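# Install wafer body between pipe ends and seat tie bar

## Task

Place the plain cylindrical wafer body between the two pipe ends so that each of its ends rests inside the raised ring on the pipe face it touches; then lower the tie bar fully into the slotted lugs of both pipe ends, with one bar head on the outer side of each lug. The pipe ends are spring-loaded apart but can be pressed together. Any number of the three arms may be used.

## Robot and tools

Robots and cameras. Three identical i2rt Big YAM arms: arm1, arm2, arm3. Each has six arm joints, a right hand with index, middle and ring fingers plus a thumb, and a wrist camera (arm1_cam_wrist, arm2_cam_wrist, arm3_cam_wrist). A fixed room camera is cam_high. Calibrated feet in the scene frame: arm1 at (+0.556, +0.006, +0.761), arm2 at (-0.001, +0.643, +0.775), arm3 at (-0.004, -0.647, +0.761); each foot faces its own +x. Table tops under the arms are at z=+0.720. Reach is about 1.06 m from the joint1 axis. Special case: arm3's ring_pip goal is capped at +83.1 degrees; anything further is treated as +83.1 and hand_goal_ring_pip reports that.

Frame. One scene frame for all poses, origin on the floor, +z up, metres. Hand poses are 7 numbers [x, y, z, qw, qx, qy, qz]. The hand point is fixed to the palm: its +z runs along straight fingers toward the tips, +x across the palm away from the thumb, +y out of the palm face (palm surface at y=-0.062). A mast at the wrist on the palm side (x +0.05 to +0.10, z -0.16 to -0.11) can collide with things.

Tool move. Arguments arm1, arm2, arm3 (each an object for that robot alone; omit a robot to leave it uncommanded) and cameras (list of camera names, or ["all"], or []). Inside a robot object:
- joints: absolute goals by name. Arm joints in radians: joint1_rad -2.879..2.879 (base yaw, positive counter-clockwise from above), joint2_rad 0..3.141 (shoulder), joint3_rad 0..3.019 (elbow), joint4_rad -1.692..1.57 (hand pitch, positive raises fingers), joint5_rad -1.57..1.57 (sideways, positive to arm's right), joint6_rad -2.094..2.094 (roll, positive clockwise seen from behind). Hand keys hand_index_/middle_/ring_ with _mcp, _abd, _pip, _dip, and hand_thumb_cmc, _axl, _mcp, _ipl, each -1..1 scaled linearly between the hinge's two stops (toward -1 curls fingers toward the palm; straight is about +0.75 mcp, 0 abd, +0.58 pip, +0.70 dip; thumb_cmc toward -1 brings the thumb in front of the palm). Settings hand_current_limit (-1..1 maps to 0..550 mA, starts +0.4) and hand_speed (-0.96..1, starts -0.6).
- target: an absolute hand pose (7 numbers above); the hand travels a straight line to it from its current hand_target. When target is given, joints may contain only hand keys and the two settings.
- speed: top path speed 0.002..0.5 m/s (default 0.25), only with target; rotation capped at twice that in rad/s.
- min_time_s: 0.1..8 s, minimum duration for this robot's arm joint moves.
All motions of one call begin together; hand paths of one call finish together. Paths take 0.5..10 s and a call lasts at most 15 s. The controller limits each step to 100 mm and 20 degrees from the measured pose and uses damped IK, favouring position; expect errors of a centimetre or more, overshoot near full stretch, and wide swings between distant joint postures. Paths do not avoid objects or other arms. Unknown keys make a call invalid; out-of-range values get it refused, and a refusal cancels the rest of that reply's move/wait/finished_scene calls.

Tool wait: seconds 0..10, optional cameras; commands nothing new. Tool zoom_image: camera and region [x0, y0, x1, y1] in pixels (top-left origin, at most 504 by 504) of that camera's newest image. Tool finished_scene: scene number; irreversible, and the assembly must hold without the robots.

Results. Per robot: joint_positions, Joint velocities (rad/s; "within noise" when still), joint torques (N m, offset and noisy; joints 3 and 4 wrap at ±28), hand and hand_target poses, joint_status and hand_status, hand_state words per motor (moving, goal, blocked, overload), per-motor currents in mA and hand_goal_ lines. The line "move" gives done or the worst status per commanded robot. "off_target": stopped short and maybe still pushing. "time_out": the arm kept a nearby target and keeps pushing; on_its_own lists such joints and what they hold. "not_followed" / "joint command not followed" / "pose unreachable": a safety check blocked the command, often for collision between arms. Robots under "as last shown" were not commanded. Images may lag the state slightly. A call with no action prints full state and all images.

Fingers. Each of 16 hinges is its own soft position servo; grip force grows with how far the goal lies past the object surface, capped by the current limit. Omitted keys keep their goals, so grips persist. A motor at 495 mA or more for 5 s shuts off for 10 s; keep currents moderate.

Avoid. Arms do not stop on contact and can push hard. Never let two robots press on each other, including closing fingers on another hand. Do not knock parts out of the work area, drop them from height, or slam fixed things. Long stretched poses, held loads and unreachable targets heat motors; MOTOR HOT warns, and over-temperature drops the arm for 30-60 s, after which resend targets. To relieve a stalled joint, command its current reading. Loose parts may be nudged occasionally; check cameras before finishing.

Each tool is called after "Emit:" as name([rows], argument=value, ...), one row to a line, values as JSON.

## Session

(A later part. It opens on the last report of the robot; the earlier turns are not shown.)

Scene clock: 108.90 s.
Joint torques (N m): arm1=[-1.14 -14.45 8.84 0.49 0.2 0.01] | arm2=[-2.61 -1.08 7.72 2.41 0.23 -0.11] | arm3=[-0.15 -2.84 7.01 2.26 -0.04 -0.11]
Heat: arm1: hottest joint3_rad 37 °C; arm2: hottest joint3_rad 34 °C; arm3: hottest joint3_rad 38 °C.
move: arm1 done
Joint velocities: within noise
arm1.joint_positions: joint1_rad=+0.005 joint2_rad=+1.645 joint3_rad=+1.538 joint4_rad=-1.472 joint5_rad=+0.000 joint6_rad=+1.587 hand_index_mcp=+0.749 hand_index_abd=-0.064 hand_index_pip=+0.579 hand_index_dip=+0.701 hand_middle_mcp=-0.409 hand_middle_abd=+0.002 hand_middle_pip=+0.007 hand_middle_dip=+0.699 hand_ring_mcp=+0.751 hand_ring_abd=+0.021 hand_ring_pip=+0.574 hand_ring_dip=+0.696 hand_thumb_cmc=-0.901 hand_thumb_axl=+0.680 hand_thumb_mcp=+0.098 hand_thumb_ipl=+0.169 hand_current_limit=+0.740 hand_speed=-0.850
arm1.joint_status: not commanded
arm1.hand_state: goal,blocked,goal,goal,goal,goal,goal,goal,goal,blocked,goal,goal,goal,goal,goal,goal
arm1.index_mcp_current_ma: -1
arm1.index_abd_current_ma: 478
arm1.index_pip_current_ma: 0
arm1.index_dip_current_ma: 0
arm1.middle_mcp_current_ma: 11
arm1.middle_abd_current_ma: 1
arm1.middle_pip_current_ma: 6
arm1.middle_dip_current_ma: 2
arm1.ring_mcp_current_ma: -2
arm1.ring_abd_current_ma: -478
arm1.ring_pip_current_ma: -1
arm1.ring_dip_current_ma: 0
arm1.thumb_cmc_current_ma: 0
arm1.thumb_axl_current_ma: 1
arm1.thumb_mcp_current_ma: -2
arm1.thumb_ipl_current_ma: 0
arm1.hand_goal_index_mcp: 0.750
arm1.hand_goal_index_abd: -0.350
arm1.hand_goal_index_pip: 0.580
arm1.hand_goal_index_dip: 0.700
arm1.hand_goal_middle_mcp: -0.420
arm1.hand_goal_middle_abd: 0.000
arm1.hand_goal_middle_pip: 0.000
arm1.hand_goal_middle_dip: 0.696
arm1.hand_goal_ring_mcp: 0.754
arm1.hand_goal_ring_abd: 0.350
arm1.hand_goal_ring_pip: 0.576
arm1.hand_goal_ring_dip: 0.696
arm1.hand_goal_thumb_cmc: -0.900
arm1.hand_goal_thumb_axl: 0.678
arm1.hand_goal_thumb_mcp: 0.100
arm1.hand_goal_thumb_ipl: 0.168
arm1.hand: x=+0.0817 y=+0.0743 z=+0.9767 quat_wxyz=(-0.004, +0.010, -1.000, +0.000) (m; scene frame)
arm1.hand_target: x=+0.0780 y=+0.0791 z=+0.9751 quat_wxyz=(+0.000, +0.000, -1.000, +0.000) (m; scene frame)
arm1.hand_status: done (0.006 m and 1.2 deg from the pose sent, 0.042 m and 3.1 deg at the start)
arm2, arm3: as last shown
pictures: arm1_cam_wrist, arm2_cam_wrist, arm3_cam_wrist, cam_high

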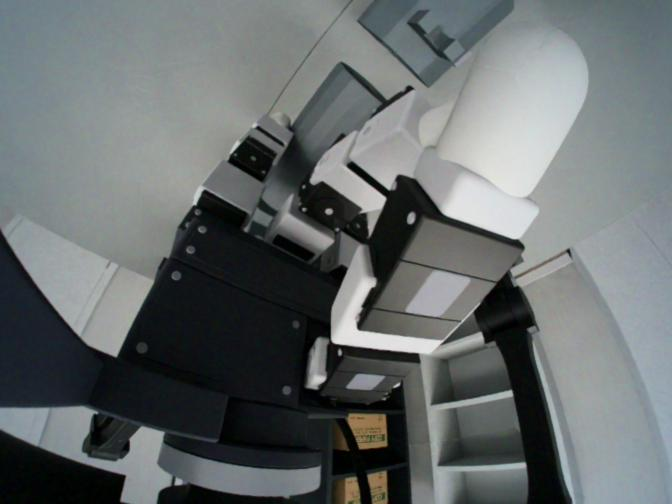

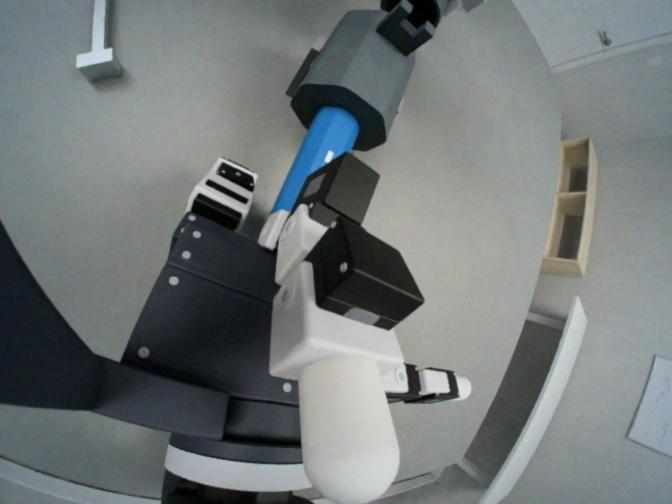

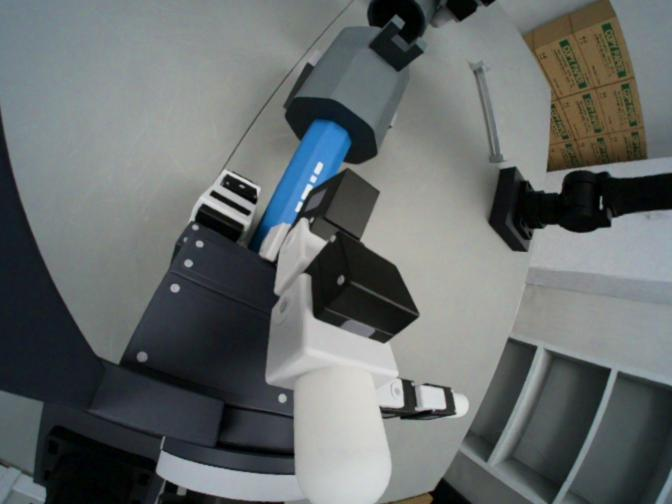

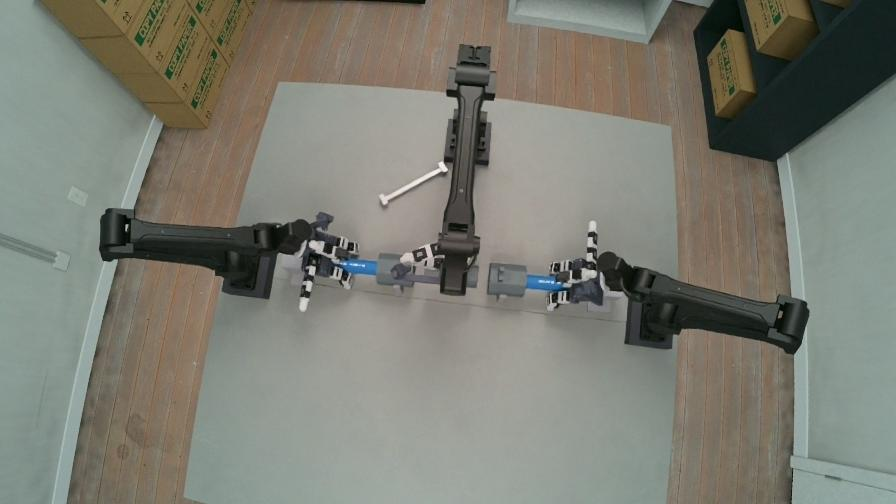

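Emit:
move(arm1={"target": [0.0835, 0.0805, 0.950, 0, -0.0044, 1, 0], "speed": 0.1})

Emit:
move(arm1={"target": [0.0835, 0.0805, 0.930, 0, -0.0044, 1, 0], "speed": 0.06}, cameras=["all"])

Emit:
zoom_image(camera="cam_high", region=[370, 200, 550, 320])

Emit:
zoom_image(camera="arm1_cam_wrist", region=[200, 0, 460, 220])

Emit:
zoom_image(camera="arm2_cam_wrist", region=[280, 0, 500, 160])

Emit:
zoom_image(camera="arm3_cam_wrist", region=[280, 0, 500, 160])

Scene clock: 111.90 s.
Joint torques (N m): arm1=[-1.32 -13.63 8.65 0.46 0.2 -0.11] | arm2=[-2.67 -1.08 7.71 2.41 0.23 -0.11] | arm3=[-0.5 -1.96 7.16 2.62 0 -0.06]
Heat: arm1: hottest joint3_rad 37 °C; arm2: hottest joint3_rad 34 °C; arm3: hottest joint3_rad 38 °C.
move: arm1 done
Joint velocities: within noise
arm1.joint_positions: joint1_rad=+0.004 joint2_rad=+1.645 joint3_rad=+1.464 joint4_rad=-1.405 joint5_rad=+0.000 joint6_rad=+1.587 hand_index_mcp=+0.749 hand_index_abd=-0.064 hand_index_pip=+0.579 hand_index_dip=+0.701 hand_middle_mcp=-0.409 hand_middle_abd=+0.002 hand_middle_pip=+0.007 hand_middle_dip=+0.699 hand_ring_mcp=+0.751 hand_ring_abd=+0.021 hand_ring_pip=+0.574 hand_ring_dip=+0.696 hand_thumb_cmc=-0.901 hand_thumb_axl=+0.680 hand_thumb_mcp=+0.098 hand_thumb_ipl=+0.169 hand_current_limit=+0.740 hand_speed=-0.850
arm1.joint_status: not commanded
arm1.hand_state: goal,blocked,goal,goal,goal,goal,goal,goal,goal,blocked,goal,goal,goal,goal,goal,goal
arm1.index_mcp_current_ma: -1
arm1.index_abd_current_ma: 478
arm1.index_pip_current_ma: 0
arm1.index_dip_current_ma: 0
arm1.middle_mcp_current_ma: 11
arm1.middle_abd_current_ma: 1
arm1.middle_pip_current_ma: 6
arm1.middle_dip_current_ma: 2
arm1.ring_mcp_current_ma: -2
arm1.ring_abd_current_ma: -478
arm1.ring_pip_current_ma: -1
arm1.ring_dip_current_ma: 0
arm1.thumb_cmc_current_ma: 0
arm1.thumb_axl_current_ma: 1
arm1.thumb_mcp_current_ma: -2
arm1.thumb_ipl_current_ma: 0
arm1.hand_goal_index_mcp: 0.750
arm1.hand_goal_index_abd: -0.350
arm1.hand_goal_index_pip: 0.580
arm1.hand_goal_index_dip: 0.700
arm1.hand_goal_middle_mcp: -0.420
arm1.hand_goal_middle_abd: 0.000
arm1.hand_goal_middle_pip: 0.000
arm1.hand_goal_middle_dip: 0.696
arm1.hand_goal_ring_mcp: 0.754
arm1.hand_goal_ring_abd: 0.350
arm1.hand_goal_ring_pip: 0.576
arm1.hand_goal_ring_dip: 0.696
arm1.hand_goal_thumb_cmc: -0.900
arm1.hand_goal_thumb_axl: 0.678
arm1.hand_goal_thumb_mcp: 0.100
arm1.hand_goal_thumb_ipl: 0.168
arm1.hand: x=+0.0875 y=+0.0750 z=+0.9489 quat_wxyz=(-0.007, +0.009, -1.000, +0.000) (m; scene frame)
arm1.hand_target: x=+0.0836 y=+0.0805 z=+0.9502 quat_wxyz=(+0.000, +0.004, -1.000, +0.000) (m; scene frame)
arm1.hand_status: done (0.007 m and 1.0 deg from the pose sent, 0.027 m and 0.8 deg at the start)
arm2, arm3: as last shown
pictures: none

Scene clock: 112.87 s.
Joint torques (N m): arm1=[-1.32 -13.51 8.51 0.49 0.19 -0.11] | arm2=[-2.55 -1.14 7.69 2.41 0.23 -0.11] | arm3=[-0.67 -2.37 7.21 2.45 -0.06 -0.13]
Heat: arm1: hottest joint3_rad 37 °C; arm2: hottest joint3_rad 34 °C; arm3: hottest joint3_rad 38 °C.
move: arm1 done
Joint velocities: within noise
arm1.joint_positions: joint1_rad=+0.004 joint2_rad=+1.646 joint3_rad=+1.425 joint4_rad=-1.355 joint5_rad=+0.000 joint6_rad=+1.587 hand_index_mcp=+0.749 hand_index_abd=-0.064 hand_index_pip=+0.579 hand_index_dip=+0.701 hand_middle_mcp=-0.409 hand_middle_abd=+0.002 hand_middle_pip=+0.007 hand_middle_dip=+0.699 hand_ring_mcp=+0.751 hand_ring_abd=+0.021 hand_ring_pip=+0.574 hand_ring_dip=+0.696 hand_thumb_cmc=-0.901 hand_thumb_axl=+0.680 hand_thumb_mcp=+0.098 hand_thumb_ipl=+0.169 hand_current_limit=+0.740 hand_speed=-0.850
arm1.joint_status: not commanded
arm1.hand_state: goal,blocked,goal,goal,goal,goal,goal,goal,goal,blocked,goal,goal,goal,goal,goal,goal
arm1.index_mcp_current_ma: -1
arm1.index_abd_current_ma: 478
arm1.index_pip_current_ma: 0
arm1.index_dip_current_ma: 0
arm1.middle_mcp_current_ma: 11
arm1.middle_abd_current_ma: 1
arm1.middle_pip_current_ma: 6
arm1.middle_dip_current_ma: 2
arm1.ring_mcp_current_ma: -2
arm1.ring_abd_current_ma: -478
arm1.ring_pip_current_ma: -1
arm1.ring_dip_current_ma: 0
arm1.thumb_cmc_current_ma: 0
arm1.thumb_axl_current_ma: 1
arm1.thumb_mcp_current_ma: -2
arm1.thumb_ipl_current_ma: 0
arm1.hand_goal_index_mcp: 0.750
arm1.hand_goal_index_abd: -0.350
arm1.hand_goal_index_pip: 0.580
arm1.hand_goal_index_dip: 0.700
arm1.hand_goal_middle_mcp: -0.420
arm1.hand_goal_middle_abd: 0.000
arm1.hand_goal_middle_pip: 0.000
arm1.hand_goal_middle_dip: 0.696
arm1.hand_goal_ring_mcp: 0.754
arm1.hand_goal_ring_abd: 0.350
arm1.hand_goal_ring_pip: 0.576
arm1.hand_goal_ring_dip: 0.696
arm1.hand_goal_thumb_cmc: -0.900
arm1.hand_goal_thumb_axl: 0.678
arm1.hand_goal_thumb_mcp: 0.100
arm1.hand_goal_thumb_ipl: 0.168
arm1.hand: x=+0.0876 y=+0.0750 z=+0.9339 quat_wxyz=(-0.002, +0.009, -1.000, +0.000) (m; scene frame)
arm1.hand_target: x=+0.0837 y=+0.0805 z=+0.9299 quat_wxyz=(+0.000, +0.004, -1.000, +0.000) (m; scene frame)
arm1.hand_status: done (0.008 m and 0.6 deg from the pose sent, 0.020 m and 1.0 deg at the start)
arm2, arm3: as last shown
pictures: arm1_cam_wrist, arm2_cam_wrist, arm3_cam_wrist, cam_high

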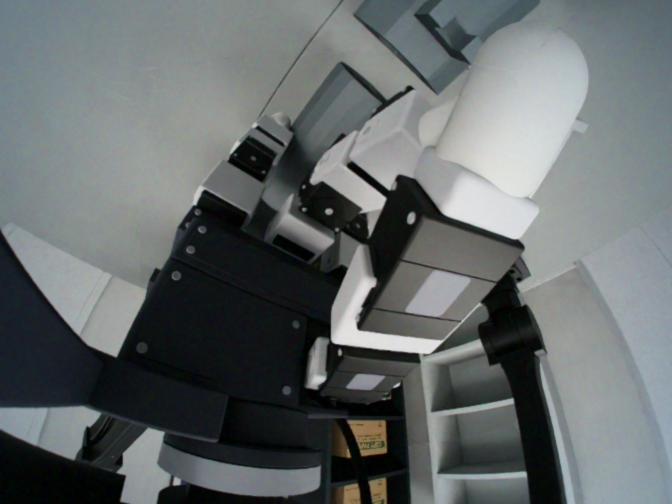

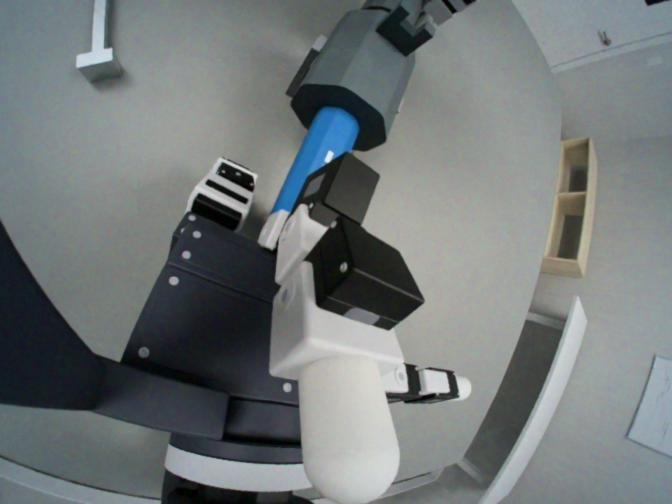

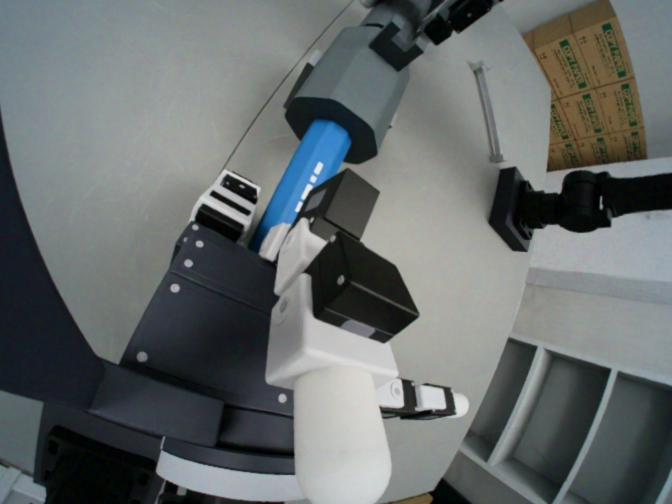

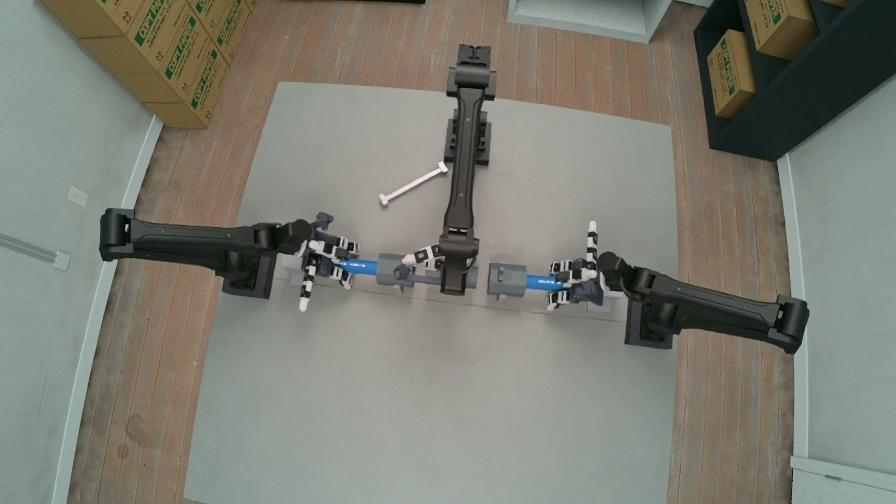

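Scaled by 2.800 from the camera's 896x504 image, which has a finer 1280x720 frame.

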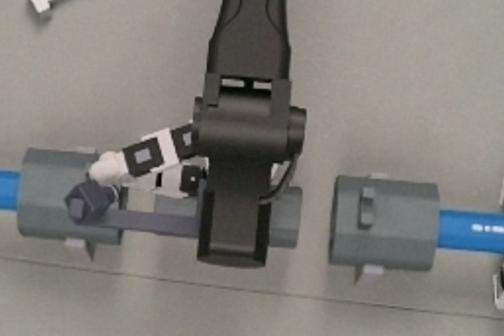

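Scaled by 1.938 from the camera's 672x504 image, which has a finer 960x720 frame.

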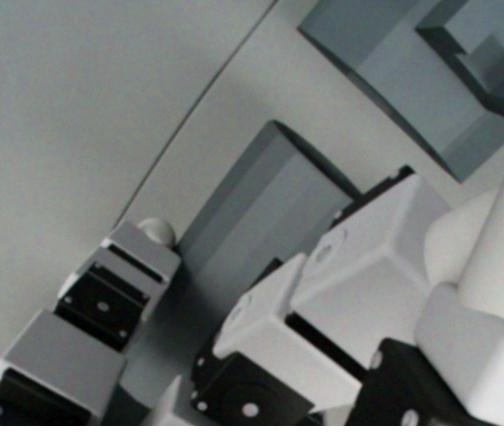

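Scaled by 2.291 from the camera's 672x504 image, which has a finer 960x720 frame.

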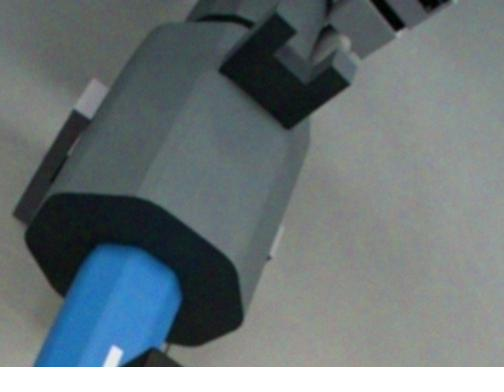

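Scaled by 2.291 from the camera's 672x504 image, which has a finer 960x720 frame.

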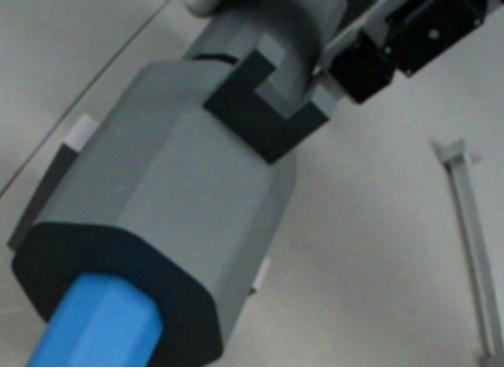

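Emit:
zoom_image(camera="cam_high", region=[400, 240, 500, 310])

Emit:
zoom_image(camera="arm3_cam_wrist", region=[330, 0, 450, 90])

Emit:
zoom_image(camera="arm2_cam_wrist", region=[330, 0, 450, 90])

Scaled by 5.040 from the camera's 896x504 image, which has a finer 1280x720 frame.

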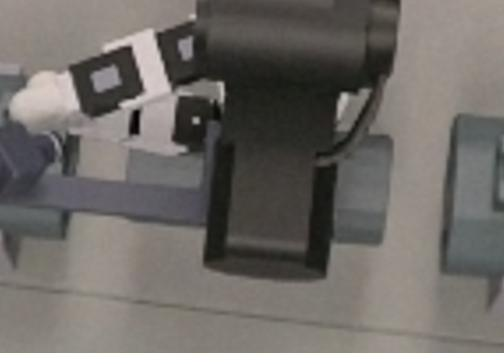

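Scaled by 4.200 from the camera's 672x504 image, which has a finer 960x720 frame.

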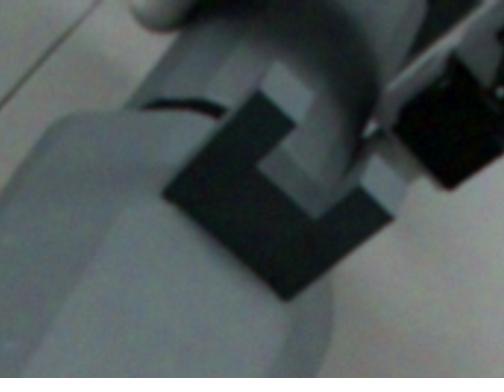

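Scaled by 4.200 from the camera's 672x504 image, which has a finer 960x720 frame.

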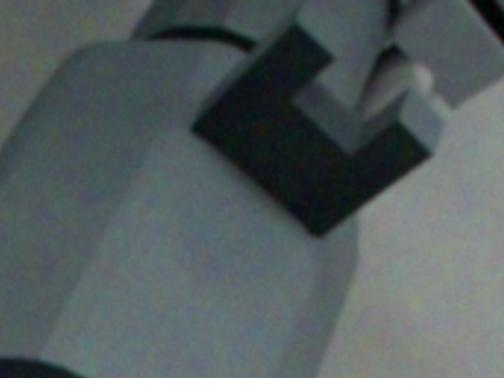

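Emit:
zoom_image(camera="cam_high", region=[405, 255, 455, 295])

Emit:
zoom_image(camera="cam_high", region=[455, 255, 505, 305])

Scaled by 10.080 from the camera's 896x504 image, which has a finer 1280x720 frame.

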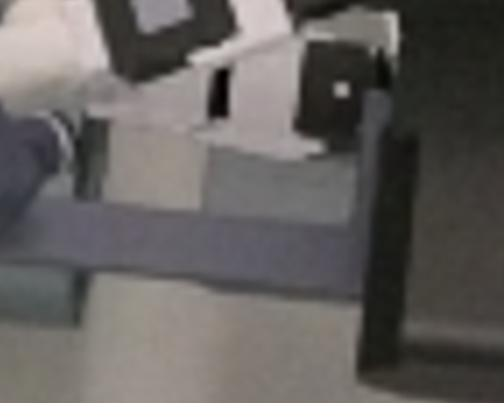

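Scaled by 10.080 from the camera's 896x504 image, which has a finer 1280x720 frame.

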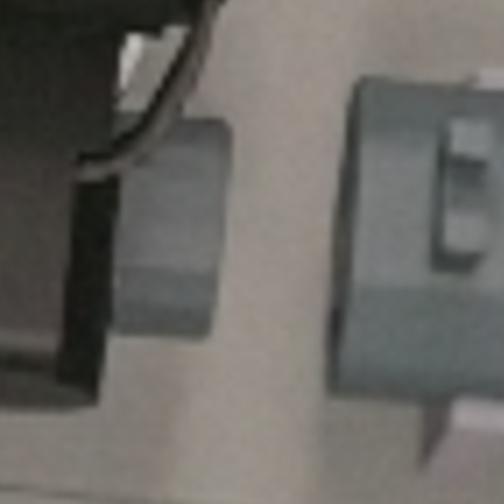

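Emit:
move(arm2={"target": [0.0482, 0.165, 0.908, 0.4225, 0.9063, 0.0037, 0.0017], "speed": 0.08}, arm3={"target": [0.0945, -0.177, 0.908, -0.0017, -0.0037, 0.9063, 0.4225], "speed": 0.08}, cameras=["all"])

Scene clock: 134.20 s.
Joint torques (N m): arm1=[-1.32 -13.51 8.43 0.54 0.19 -0.11] | arm2=[-2.9 -2.84 9.18 2.02 0.11 -0.1] | arm3=[1.49 -3.72 8.7 1.84 0.29 0.1]
Heat: arm1: hottest joint3_rad 36 °C; arm2: hottest joint3_rad 34 °C; arm3: hottest joint3_rad 39 °C.
move: arm2 done; arm3 off_target
Joint velocities: within noise
arm1: as last shown
arm2.joint_positions: joint1_rad=+0.221 joint2_rad=+1.288 joint3_rad=+0.441 joint4_rad=+0.128 joint5_rad=+0.184 joint6_rad=+0.154 hand_index_mcp=+1.000 hand_index_abd=+0.169 hand_index_pip=+0.997 hand_index_dip=+0.997 hand_middle_mcp=-0.998 hand_middle_abd=+0.000 hand_middle_pip=+0.001 hand_middle_dip=+0.696 hand_ring_mcp=+1.000 hand_ring_abd=-0.166 hand_ring_pip=+1.000 hand_ring_dip=+0.997 hand_thumb_cmc=+0.720 hand_thumb_axl=+0.677 hand_thumb_mcp=+0.225 hand_thumb_ipl=+0.168 hand_current_limit=+0.400 hand_speed=-0.600
arm2.joint_status: not commanded
arm2.hand_state: goal,goal,goal,goal,goal,goal,goal,goal,goal,goal,goal,goal,goal,goal,goal,goal
arm2.index_mcp_current_ma: 0
arm2.index_abd_current_ma: -1
arm2.index_pip_current_ma: -9
arm2.index_dip_current_ma: -10
arm2.middle_mcp_current_ma: 7
arm2.middle_abd_current_ma: 1
arm2.middle_pip_current_ma: 4
arm2.middle_dip_current_ma: 0
arm2.ring_mcp_current_ma: 0
arm2.ring_abd_current_ma: 11
arm2.ring_pip_current_ma: -1
arm2.ring_dip_current_ma: -9
arm2.thumb_cmc_current_ma: 21
arm2.thumb_axl_current_ma: -2
arm2.thumb_mcp_current_ma: -4
arm2.thumb_ipl_current_ma: -1
arm2.hand_goal_index_mcp: 1.000
arm2.hand_goal_index_abd: 0.170
arm2.hand_goal_index_pip: 1.000
arm2.hand_goal_index_dip: 1.000
arm2.hand_goal_middle_mcp: -1.000
arm2.hand_goal_middle_abd: 0.000
arm2.hand_goal_middle_pip: 0.000
arm2.hand_goal_middle_dip: 0.696
arm2.hand_goal_ring_mcp: 1.000
arm2.hand_goal_ring_abd: -0.170
arm2.hand_goal_ring_pip: 1.000
arm2.hand_goal_ring_dip: 1.000
arm2.hand_goal_thumb_cmc: 0.714
arm2.hand_goal_thumb_axl: 0.678
arm2.hand_goal_thumb_mcp: 0.226
arm2.hand_goal_thumb_ipl: 0.168
arm2.hand: x=+0.0495 y=+0.1753 z=+0.9080 quat_wxyz=(+0.422, +0.907, +0.005, +0.003) (m; scene frame)
arm2.hand_target: x=+0.0481 y=+0.1653 z=+0.9081 quat_wxyz=(+0.423, +0.906, +0.004, +0.002) (m; scene frame)
arm2.hand_status: done (0.010 m and 0.3 deg from the pose sent, 0.091 m and 0.3 deg at the start)
arm3.joint_positions: joint1_rad=-0.241 joint2_rad=+1.221 joint3_rad=+0.439 joint4_rad=+0.057 joint5_rad=-0.219 joint6_rad=-0.190 hand_index_mcp=+1.000 hand_index_abd=+0.170 hand_index_pip=+0.998 hand_index_dip=+0.997 hand_middle_mcp=-0.997 hand_middle_abd=+0.001 hand_middle_pip=+0.002 hand_middle_dip=+0.696 hand_ring_mcp=+1.000 hand_ring_abd=-0.167 hand_ring_pip=+0.998 hand_ring_dip=+0.997 hand_thumb_cmc=+0.721 hand_thumb_axl=+0.677 hand_thumb_mcp=+0.225 hand_thumb_ipl=+0.168 hand_current_limit=+0.400 hand_speed=-0.600
arm3.joint_status: not commanded
arm3.hand_state: goal,goal,goal,goal,goal,goal,goal,goal,goal,goal,goal,goal,goal,goal,goal,goal
arm3.index_mcp_current_ma: 0
arm3.index_abd_current_ma: 0
arm3.index_pip_current_ma: 0
arm3.index_dip_current_ma: 0
arm3.middle_mcp_current_ma: 0
arm3.middle_abd_current_ma: 0
arm3.middle_pip_current_ma: 0
arm3.middle_dip_current_ma: 0
arm3.ring_mcp_current_ma: 0
arm3.ring_abd_current_ma: 0
arm3.ring_pip_current_ma: 0
arm3.ring_dip_current_ma: 0
arm3.thumb_cmc_current_ma: 2
arm3.thumb_axl_current_ma: 0
arm3.thumb_mcp_current_ma: 0
arm3.thumb_ipl_current_ma: 0
arm3.hand_goal_index_mcp: 1.000
arm3.hand_goal_index_abd: 0.170
arm3.hand_goal_index_pip: 1.000
arm3.hand_goal_index_dip: 1.000
arm3.hand_goal_middle_mcp: -1.000
arm3.hand_goal_middle_abd: 0.000
arm3.hand_goal_middle_pip: 0.000
arm3.hand_goal_middle_dip: 0.696
arm3.hand_goal_ring_mcp: 1.000
arm3.hand_goal_ring_abd: -0.170
arm3.hand_goal_ring_pip: 1.000
arm3.hand_goal_ring_dip: 1.000
arm3.hand_goal_thumb_cmc: 0.714
arm3.hand_goal_thumb_axl: 0.678
arm3.hand_goal_thumb_mcp: 0.226
arm3.hand_goal_thumb_ipl: 0.168
arm3.hand: x=+0.0960 y=-0.1888 z=+0.9080 quat_wxyz=(+0.001, -0.004, +0.906, +0.422) (m; scene frame)
arm3.hand_target: x=+0.0943 y=-0.1775 z=+0.9081 quat_wxyz=(-0.002, -0.004, +0.906, +0.423) (m; scene frame)
arm3.hand_status: off_target (0.012 m and 0.3 deg from the pose sent, 0.089 m and 0.7 deg at the start)
pictures: arm1_cam_wrist, arm2_cam_wrist, arm3_cam_wrist, cam_high

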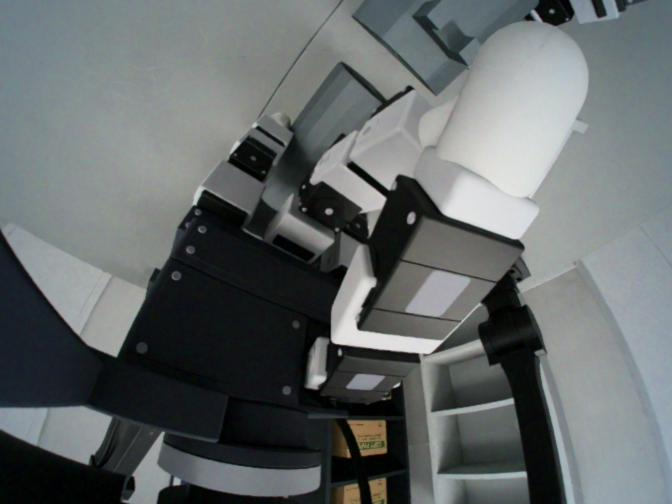

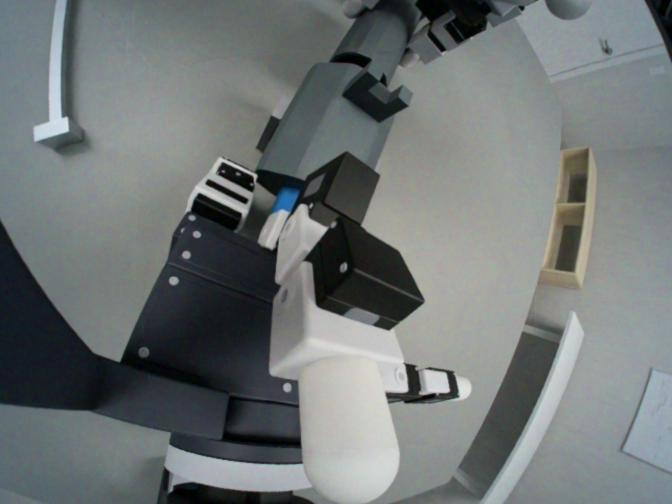

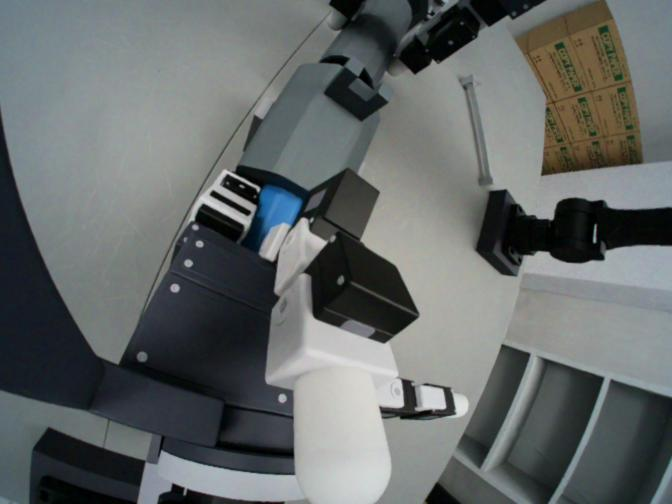

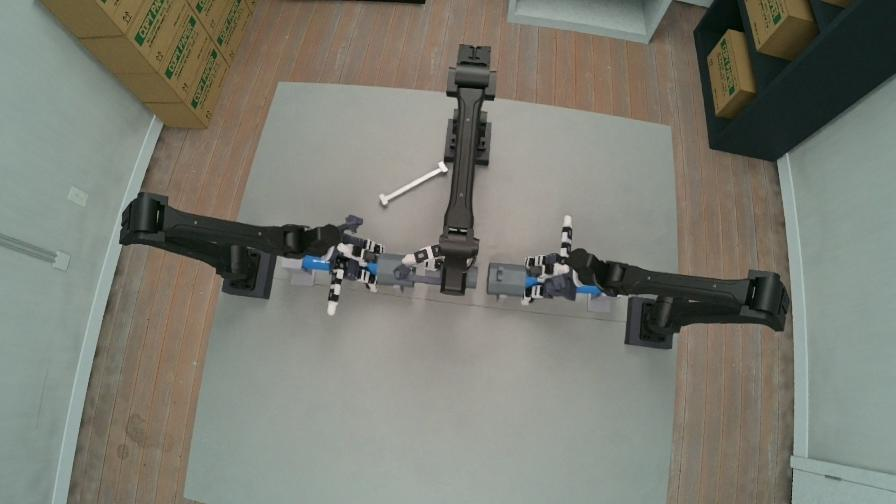

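Emit:
move(arm2={"target": [0.0485, 0.127, 0.908, 0.4225, 0.9063, 0.0037, 0.0017], "speed": 0.05}, arm3={"target": [0.0942, -0.139, 0.908, -0.0017, -0.0037, 0.9063, 0.4225], "speed": 0.05}, cameras=["all"])

Emit:
zoom_image(camera="cam_high", region=[400, 240, 500, 310])

Emit:
zoom_image(camera="arm3_cam_wrist", region=[280, 0, 430, 110])

Emit:
zoom_image(camera="arm2_cam_wrist", region=[280, 0, 430, 110])

Scene clock: 138.33 s.
Joint torques (N m): arm1=[-1.32 -13.51 8.44 0.54 0.21 -0.12] | arm2=[-3.37 -2.37 10.78 2.33 0.03 -0.12] | arm3=[2.02 -3.14 10.26 2.55 0.39 0.19]
Heat: arm1: hottest joint3_rad 36 °C; arm2: hottest joint3_rad 34 °C; arm3: hottest joint3_rad 39 °C.
move: arm2 off_target; arm3 off_target
Joint velocities: within noise
arm1: as last shown
arm2.joint_positions: joint1_rad=+0.200 joint2_rad=+1.366 joint3_rad=+0.514 joint4_rad=+0.128 joint5_rad=+0.167 joint6_rad=+0.139 hand_index_mcp=+1.000 hand_index_abd=+0.169 hand_index_pip=+0.997 hand_index_dip=+0.997 hand_middle_mcp=-0.998 hand_middle_abd=+0.000 hand_middle_pip=+0.001 hand_middle_dip=+0.696 hand_ring_mcp=+1.000 hand_ring_abd=-0.166 hand_ring_pip=+1.000 hand_ring_dip=+0.997 hand_thumb_cmc=+0.720 hand_thumb_axl=+0.677 hand_thumb_mcp=+0.225 hand_thumb_ipl=+0.168 hand_current_limit=+0.400 hand_speed=-0.600
arm2.joint_status: not commanded
arm2.hand_state: goal,goal,goal,goal,goal,goal,goal,goal,goal,goal,goal,goal,goal,goal,goal,goal
arm2.index_mcp_current_ma: 0
arm2.index_abd_current_ma: -1
arm2.index_pip_current_ma: -9
arm2.index_dip_current_ma: -10
arm2.middle_mcp_current_ma: 7
arm2.middle_abd_current_ma: 1
arm2.middle_pip_current_ma: 4
arm2.middle_dip_current_ma: 0
arm2.ring_mcp_current_ma: 0
arm2.ring_abd_current_ma: 12
arm2.ring_pip_current_ma: 0
arm2.ring_dip_current_ma: -9
arm2.thumb_cmc_current_ma: 21
arm2.thumb_axl_current_ma: -2
arm2.thumb_mcp_current_ma: -4
arm2.thumb_ipl_current_ma: -1
arm2.hand_goal_index_mcp: 1.000
arm2.hand_goal_index_abd: 0.170
arm2.hand_goal_index_pip: 1.000
arm2.hand_goal_index_dip: 1.000
arm2.hand_goal_middle_mcp: -1.000
arm2.hand_goal_middle_abd: 0.000
arm2.hand_goal_middle_pip: 0.000
arm2.hand_goal_middle_dip: 0.696
arm2.hand_goal_ring_mcp: 1.000
arm2.hand_goal_ring_abd: -0.170
arm2.hand_goal_ring_pip: 1.000
arm2.hand_goal_ring_dip: 1.000
arm2.hand_goal_thumb_cmc: 0.714
arm2.hand_goal_thumb_axl: 0.678
arm2.hand_goal_thumb_mcp: 0.226
arm2.hand_goal_thumb_ipl: 0.168
arm2.hand: x=+0.0508 y=+0.1465 z=+0.9080 quat_wxyz=(+0.419, +0.908, +0.007, +0.003) (m; scene frame)
arm2.hand_target: x=+0.0482 y=+0.1283 z=+0.9081 quat_wxyz=(+0.422, +0.906, +0.004, +0.002) (m; scene frame)
arm2.hand_status: off_target (0.020 m and 0.6 deg from the pose sent, 0.048 m and 0.3 deg at the start)
arm3.joint_positions: joint1_rad=-0.214 joint2_rad=+1.300 joint3_rad=+0.508 joint4_rad=+0.063 joint5_rad=-0.201 joint6_rad=-0.173 hand_index_mcp=+1.000 hand_index_abd=+0.170 hand_index_pip=+0.998 hand_index_dip=+0.997 hand_middle_mcp=-0.997 hand_middle_abd=+0.001 hand_middle_pip=+0.002 hand_middle_dip=+0.696 hand_ring_mcp=+1.000 hand_ring_abd=-0.164 hand_ring_pip=+0.998 hand_ring_dip=+0.997 hand_thumb_cmc=+0.721 hand_thumb_axl=+0.677 hand_thumb_mcp=+0.225 hand_thumb_ipl=+0.168 hand_current_limit=+0.400 hand_speed=-0.600
arm3.joint_status: not commanded
arm3.hand_state: goal,goal,goal,goal,goal,goal,goal,goal,goal,goal,goal,goal,goal,goal,goal,goal
arm3.index_mcp_current_ma: 0
arm3.index_abd_current_ma: 0
arm3.index_pip_current_ma: 0
arm3.index_dip_current_ma: 0
arm3.middle_mcp_current_ma: 0
arm3.middle_abd_current_ma: 0
arm3.middle_pip_current_ma: 0
arm3.middle_dip_current_ma: 0
arm3.ring_mcp_current_ma: 0
arm3.ring_abd_current_ma: 1
arm3.ring_pip_current_ma: 0
arm3.ring_dip_current_ma: 0
arm3.thumb_cmc_current_ma: 2
arm3.thumb_axl_current_ma: 0
arm3.thumb_mcp_current_ma: 0
arm3.thumb_ipl_current_ma: 0
arm3.hand_goal_index_mcp: 1.000
arm3.hand_goal_index_abd: 0.170
arm3.hand_goal_index_pip: 1.000
arm3.hand_goal_index_dip: 1.000
arm3.hand_goal_middle_mcp: -1.000
arm3.hand_goal_middle_abd: 0.000
arm3.hand_goal_middle_pip: 0.000
arm3.hand_goal_middle_dip: 0.696
arm3.hand_goal_ring_mcp: 1.000
arm3.hand_goal_ring_abd: -0.170
arm3.hand_goal_ring_pip: 1.000
arm3.hand_goal_ring_dip: 1.000
arm3.hand_goal_thumb_cmc: 0.714
arm3.hand_goal_thumb_axl: 0.678
arm3.hand_goal_thumb_mcp: 0.226
arm3.hand_goal_thumb_ipl: 0.168
arm3.hand: x=+0.0949 y=-0.1607 z=+0.9079 quat_wxyz=(-0.001, -0.005, +0.908, +0.419) (m; scene frame)
arm3.hand_target: x=+0.0936 y=-0.1407 z=+0.9080 quat_wxyz=(-0.002, -0.004, +0.906, +0.422) (m; scene frame)
arm3.hand_status: off_target (0.022 m and 0.4 deg from the pose sent, 0.050 m and 0.3 deg at the start)
pictures: arm1_cam_wrist, arm2_cam_wrist, arm3_cam_wrist, cam_high

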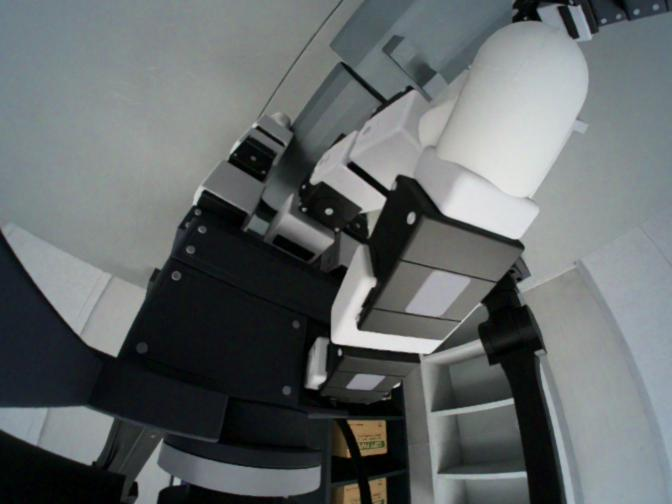

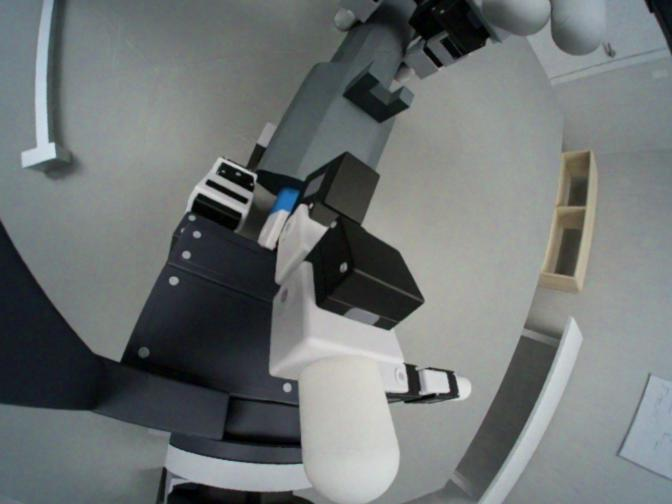

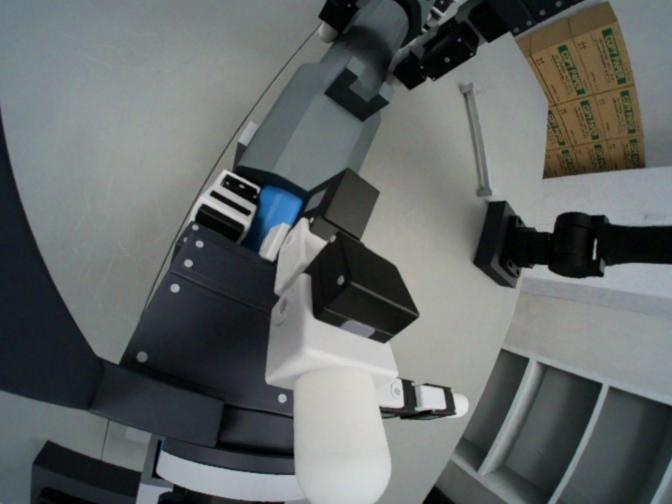

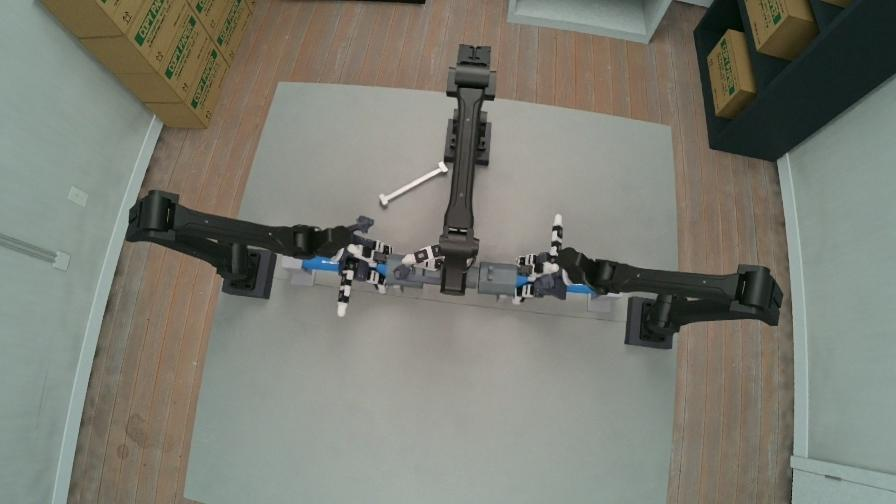

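Scaled by 5.040 from the camera's 896x504 image, which has a finer 1280x720 frame.

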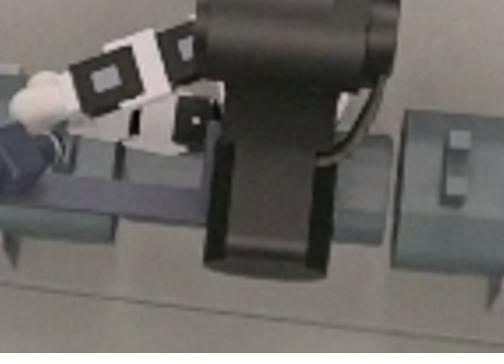

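Scaled by 3.360 from the camera's 672x504 image, which has a finer 960x720 frame.

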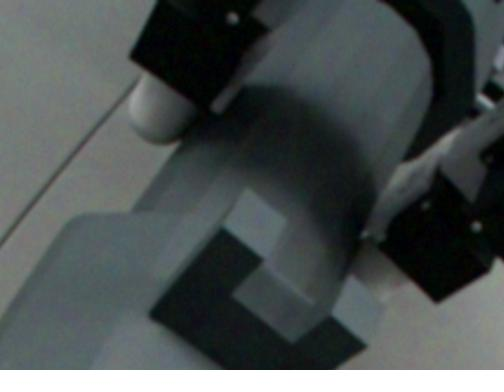

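Scaled by 3.360 from the camera's 672x504 image, which has a finer 960x720 frame.

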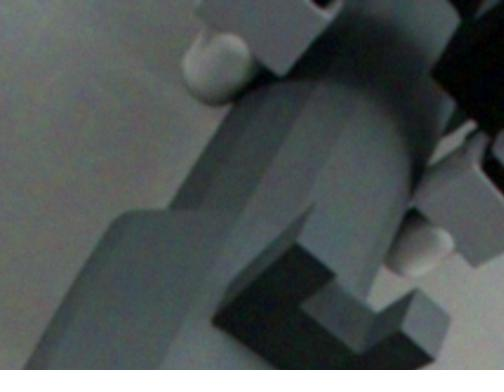

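Emit:
zoom_image(camera="arm3_cam_wrist", region=[320, 0, 440, 90])

Emit:
zoom_image(camera="arm2_cam_wrist", region=[330, 0, 450, 90])

Emit:
zoom_image(camera="cam_high", region=[455, 255, 505, 305])

Emit:
zoom_image(camera="cam_high", region=[405, 250, 455, 300])

Emit:
zoom_image(camera="arm1_cam_wrist", region=[280, 20, 420, 140])

Scaled by 4.200 from the camera's 672x504 image, which has a finer 960x720 frame.

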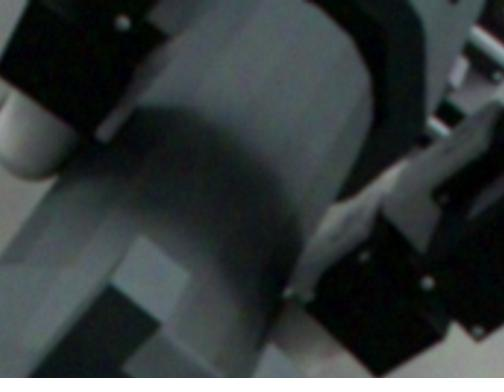

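Scaled by 4.200 from the camera's 672x504 image, which has a finer 960x720 frame.

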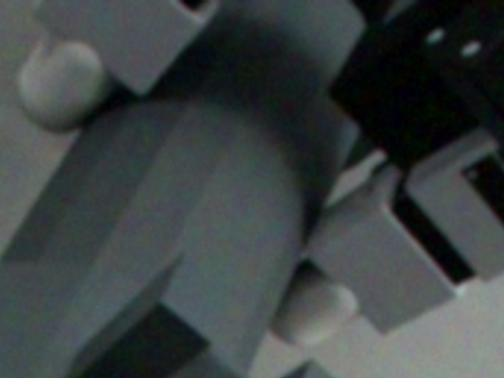

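Scaled by 10.080 from the camera's 896x504 image, which has a finer 1280x720 frame.

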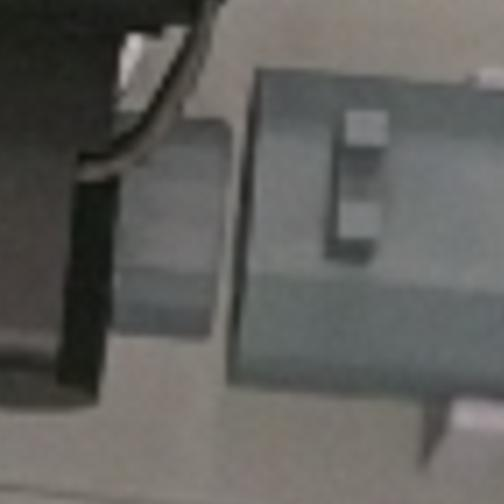

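Scaled by 10.080 from the camera's 896x504 image, which has a finer 1280x720 frame.

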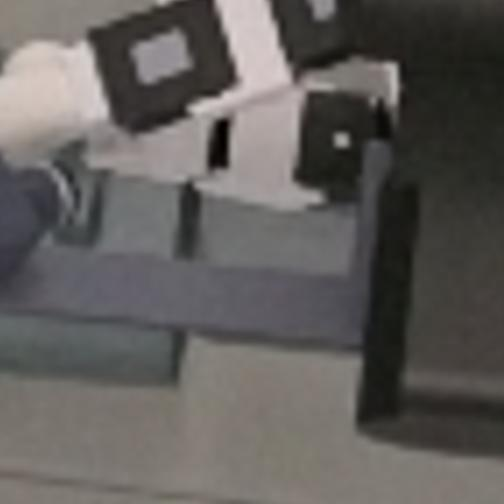

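Scaled by 3.600 from the camera's 672x504 image, which has a finer 960x720 frame.

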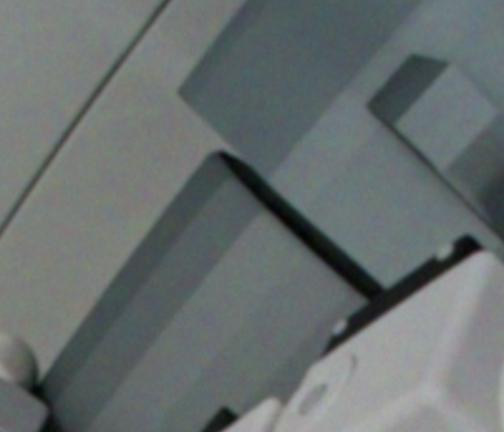

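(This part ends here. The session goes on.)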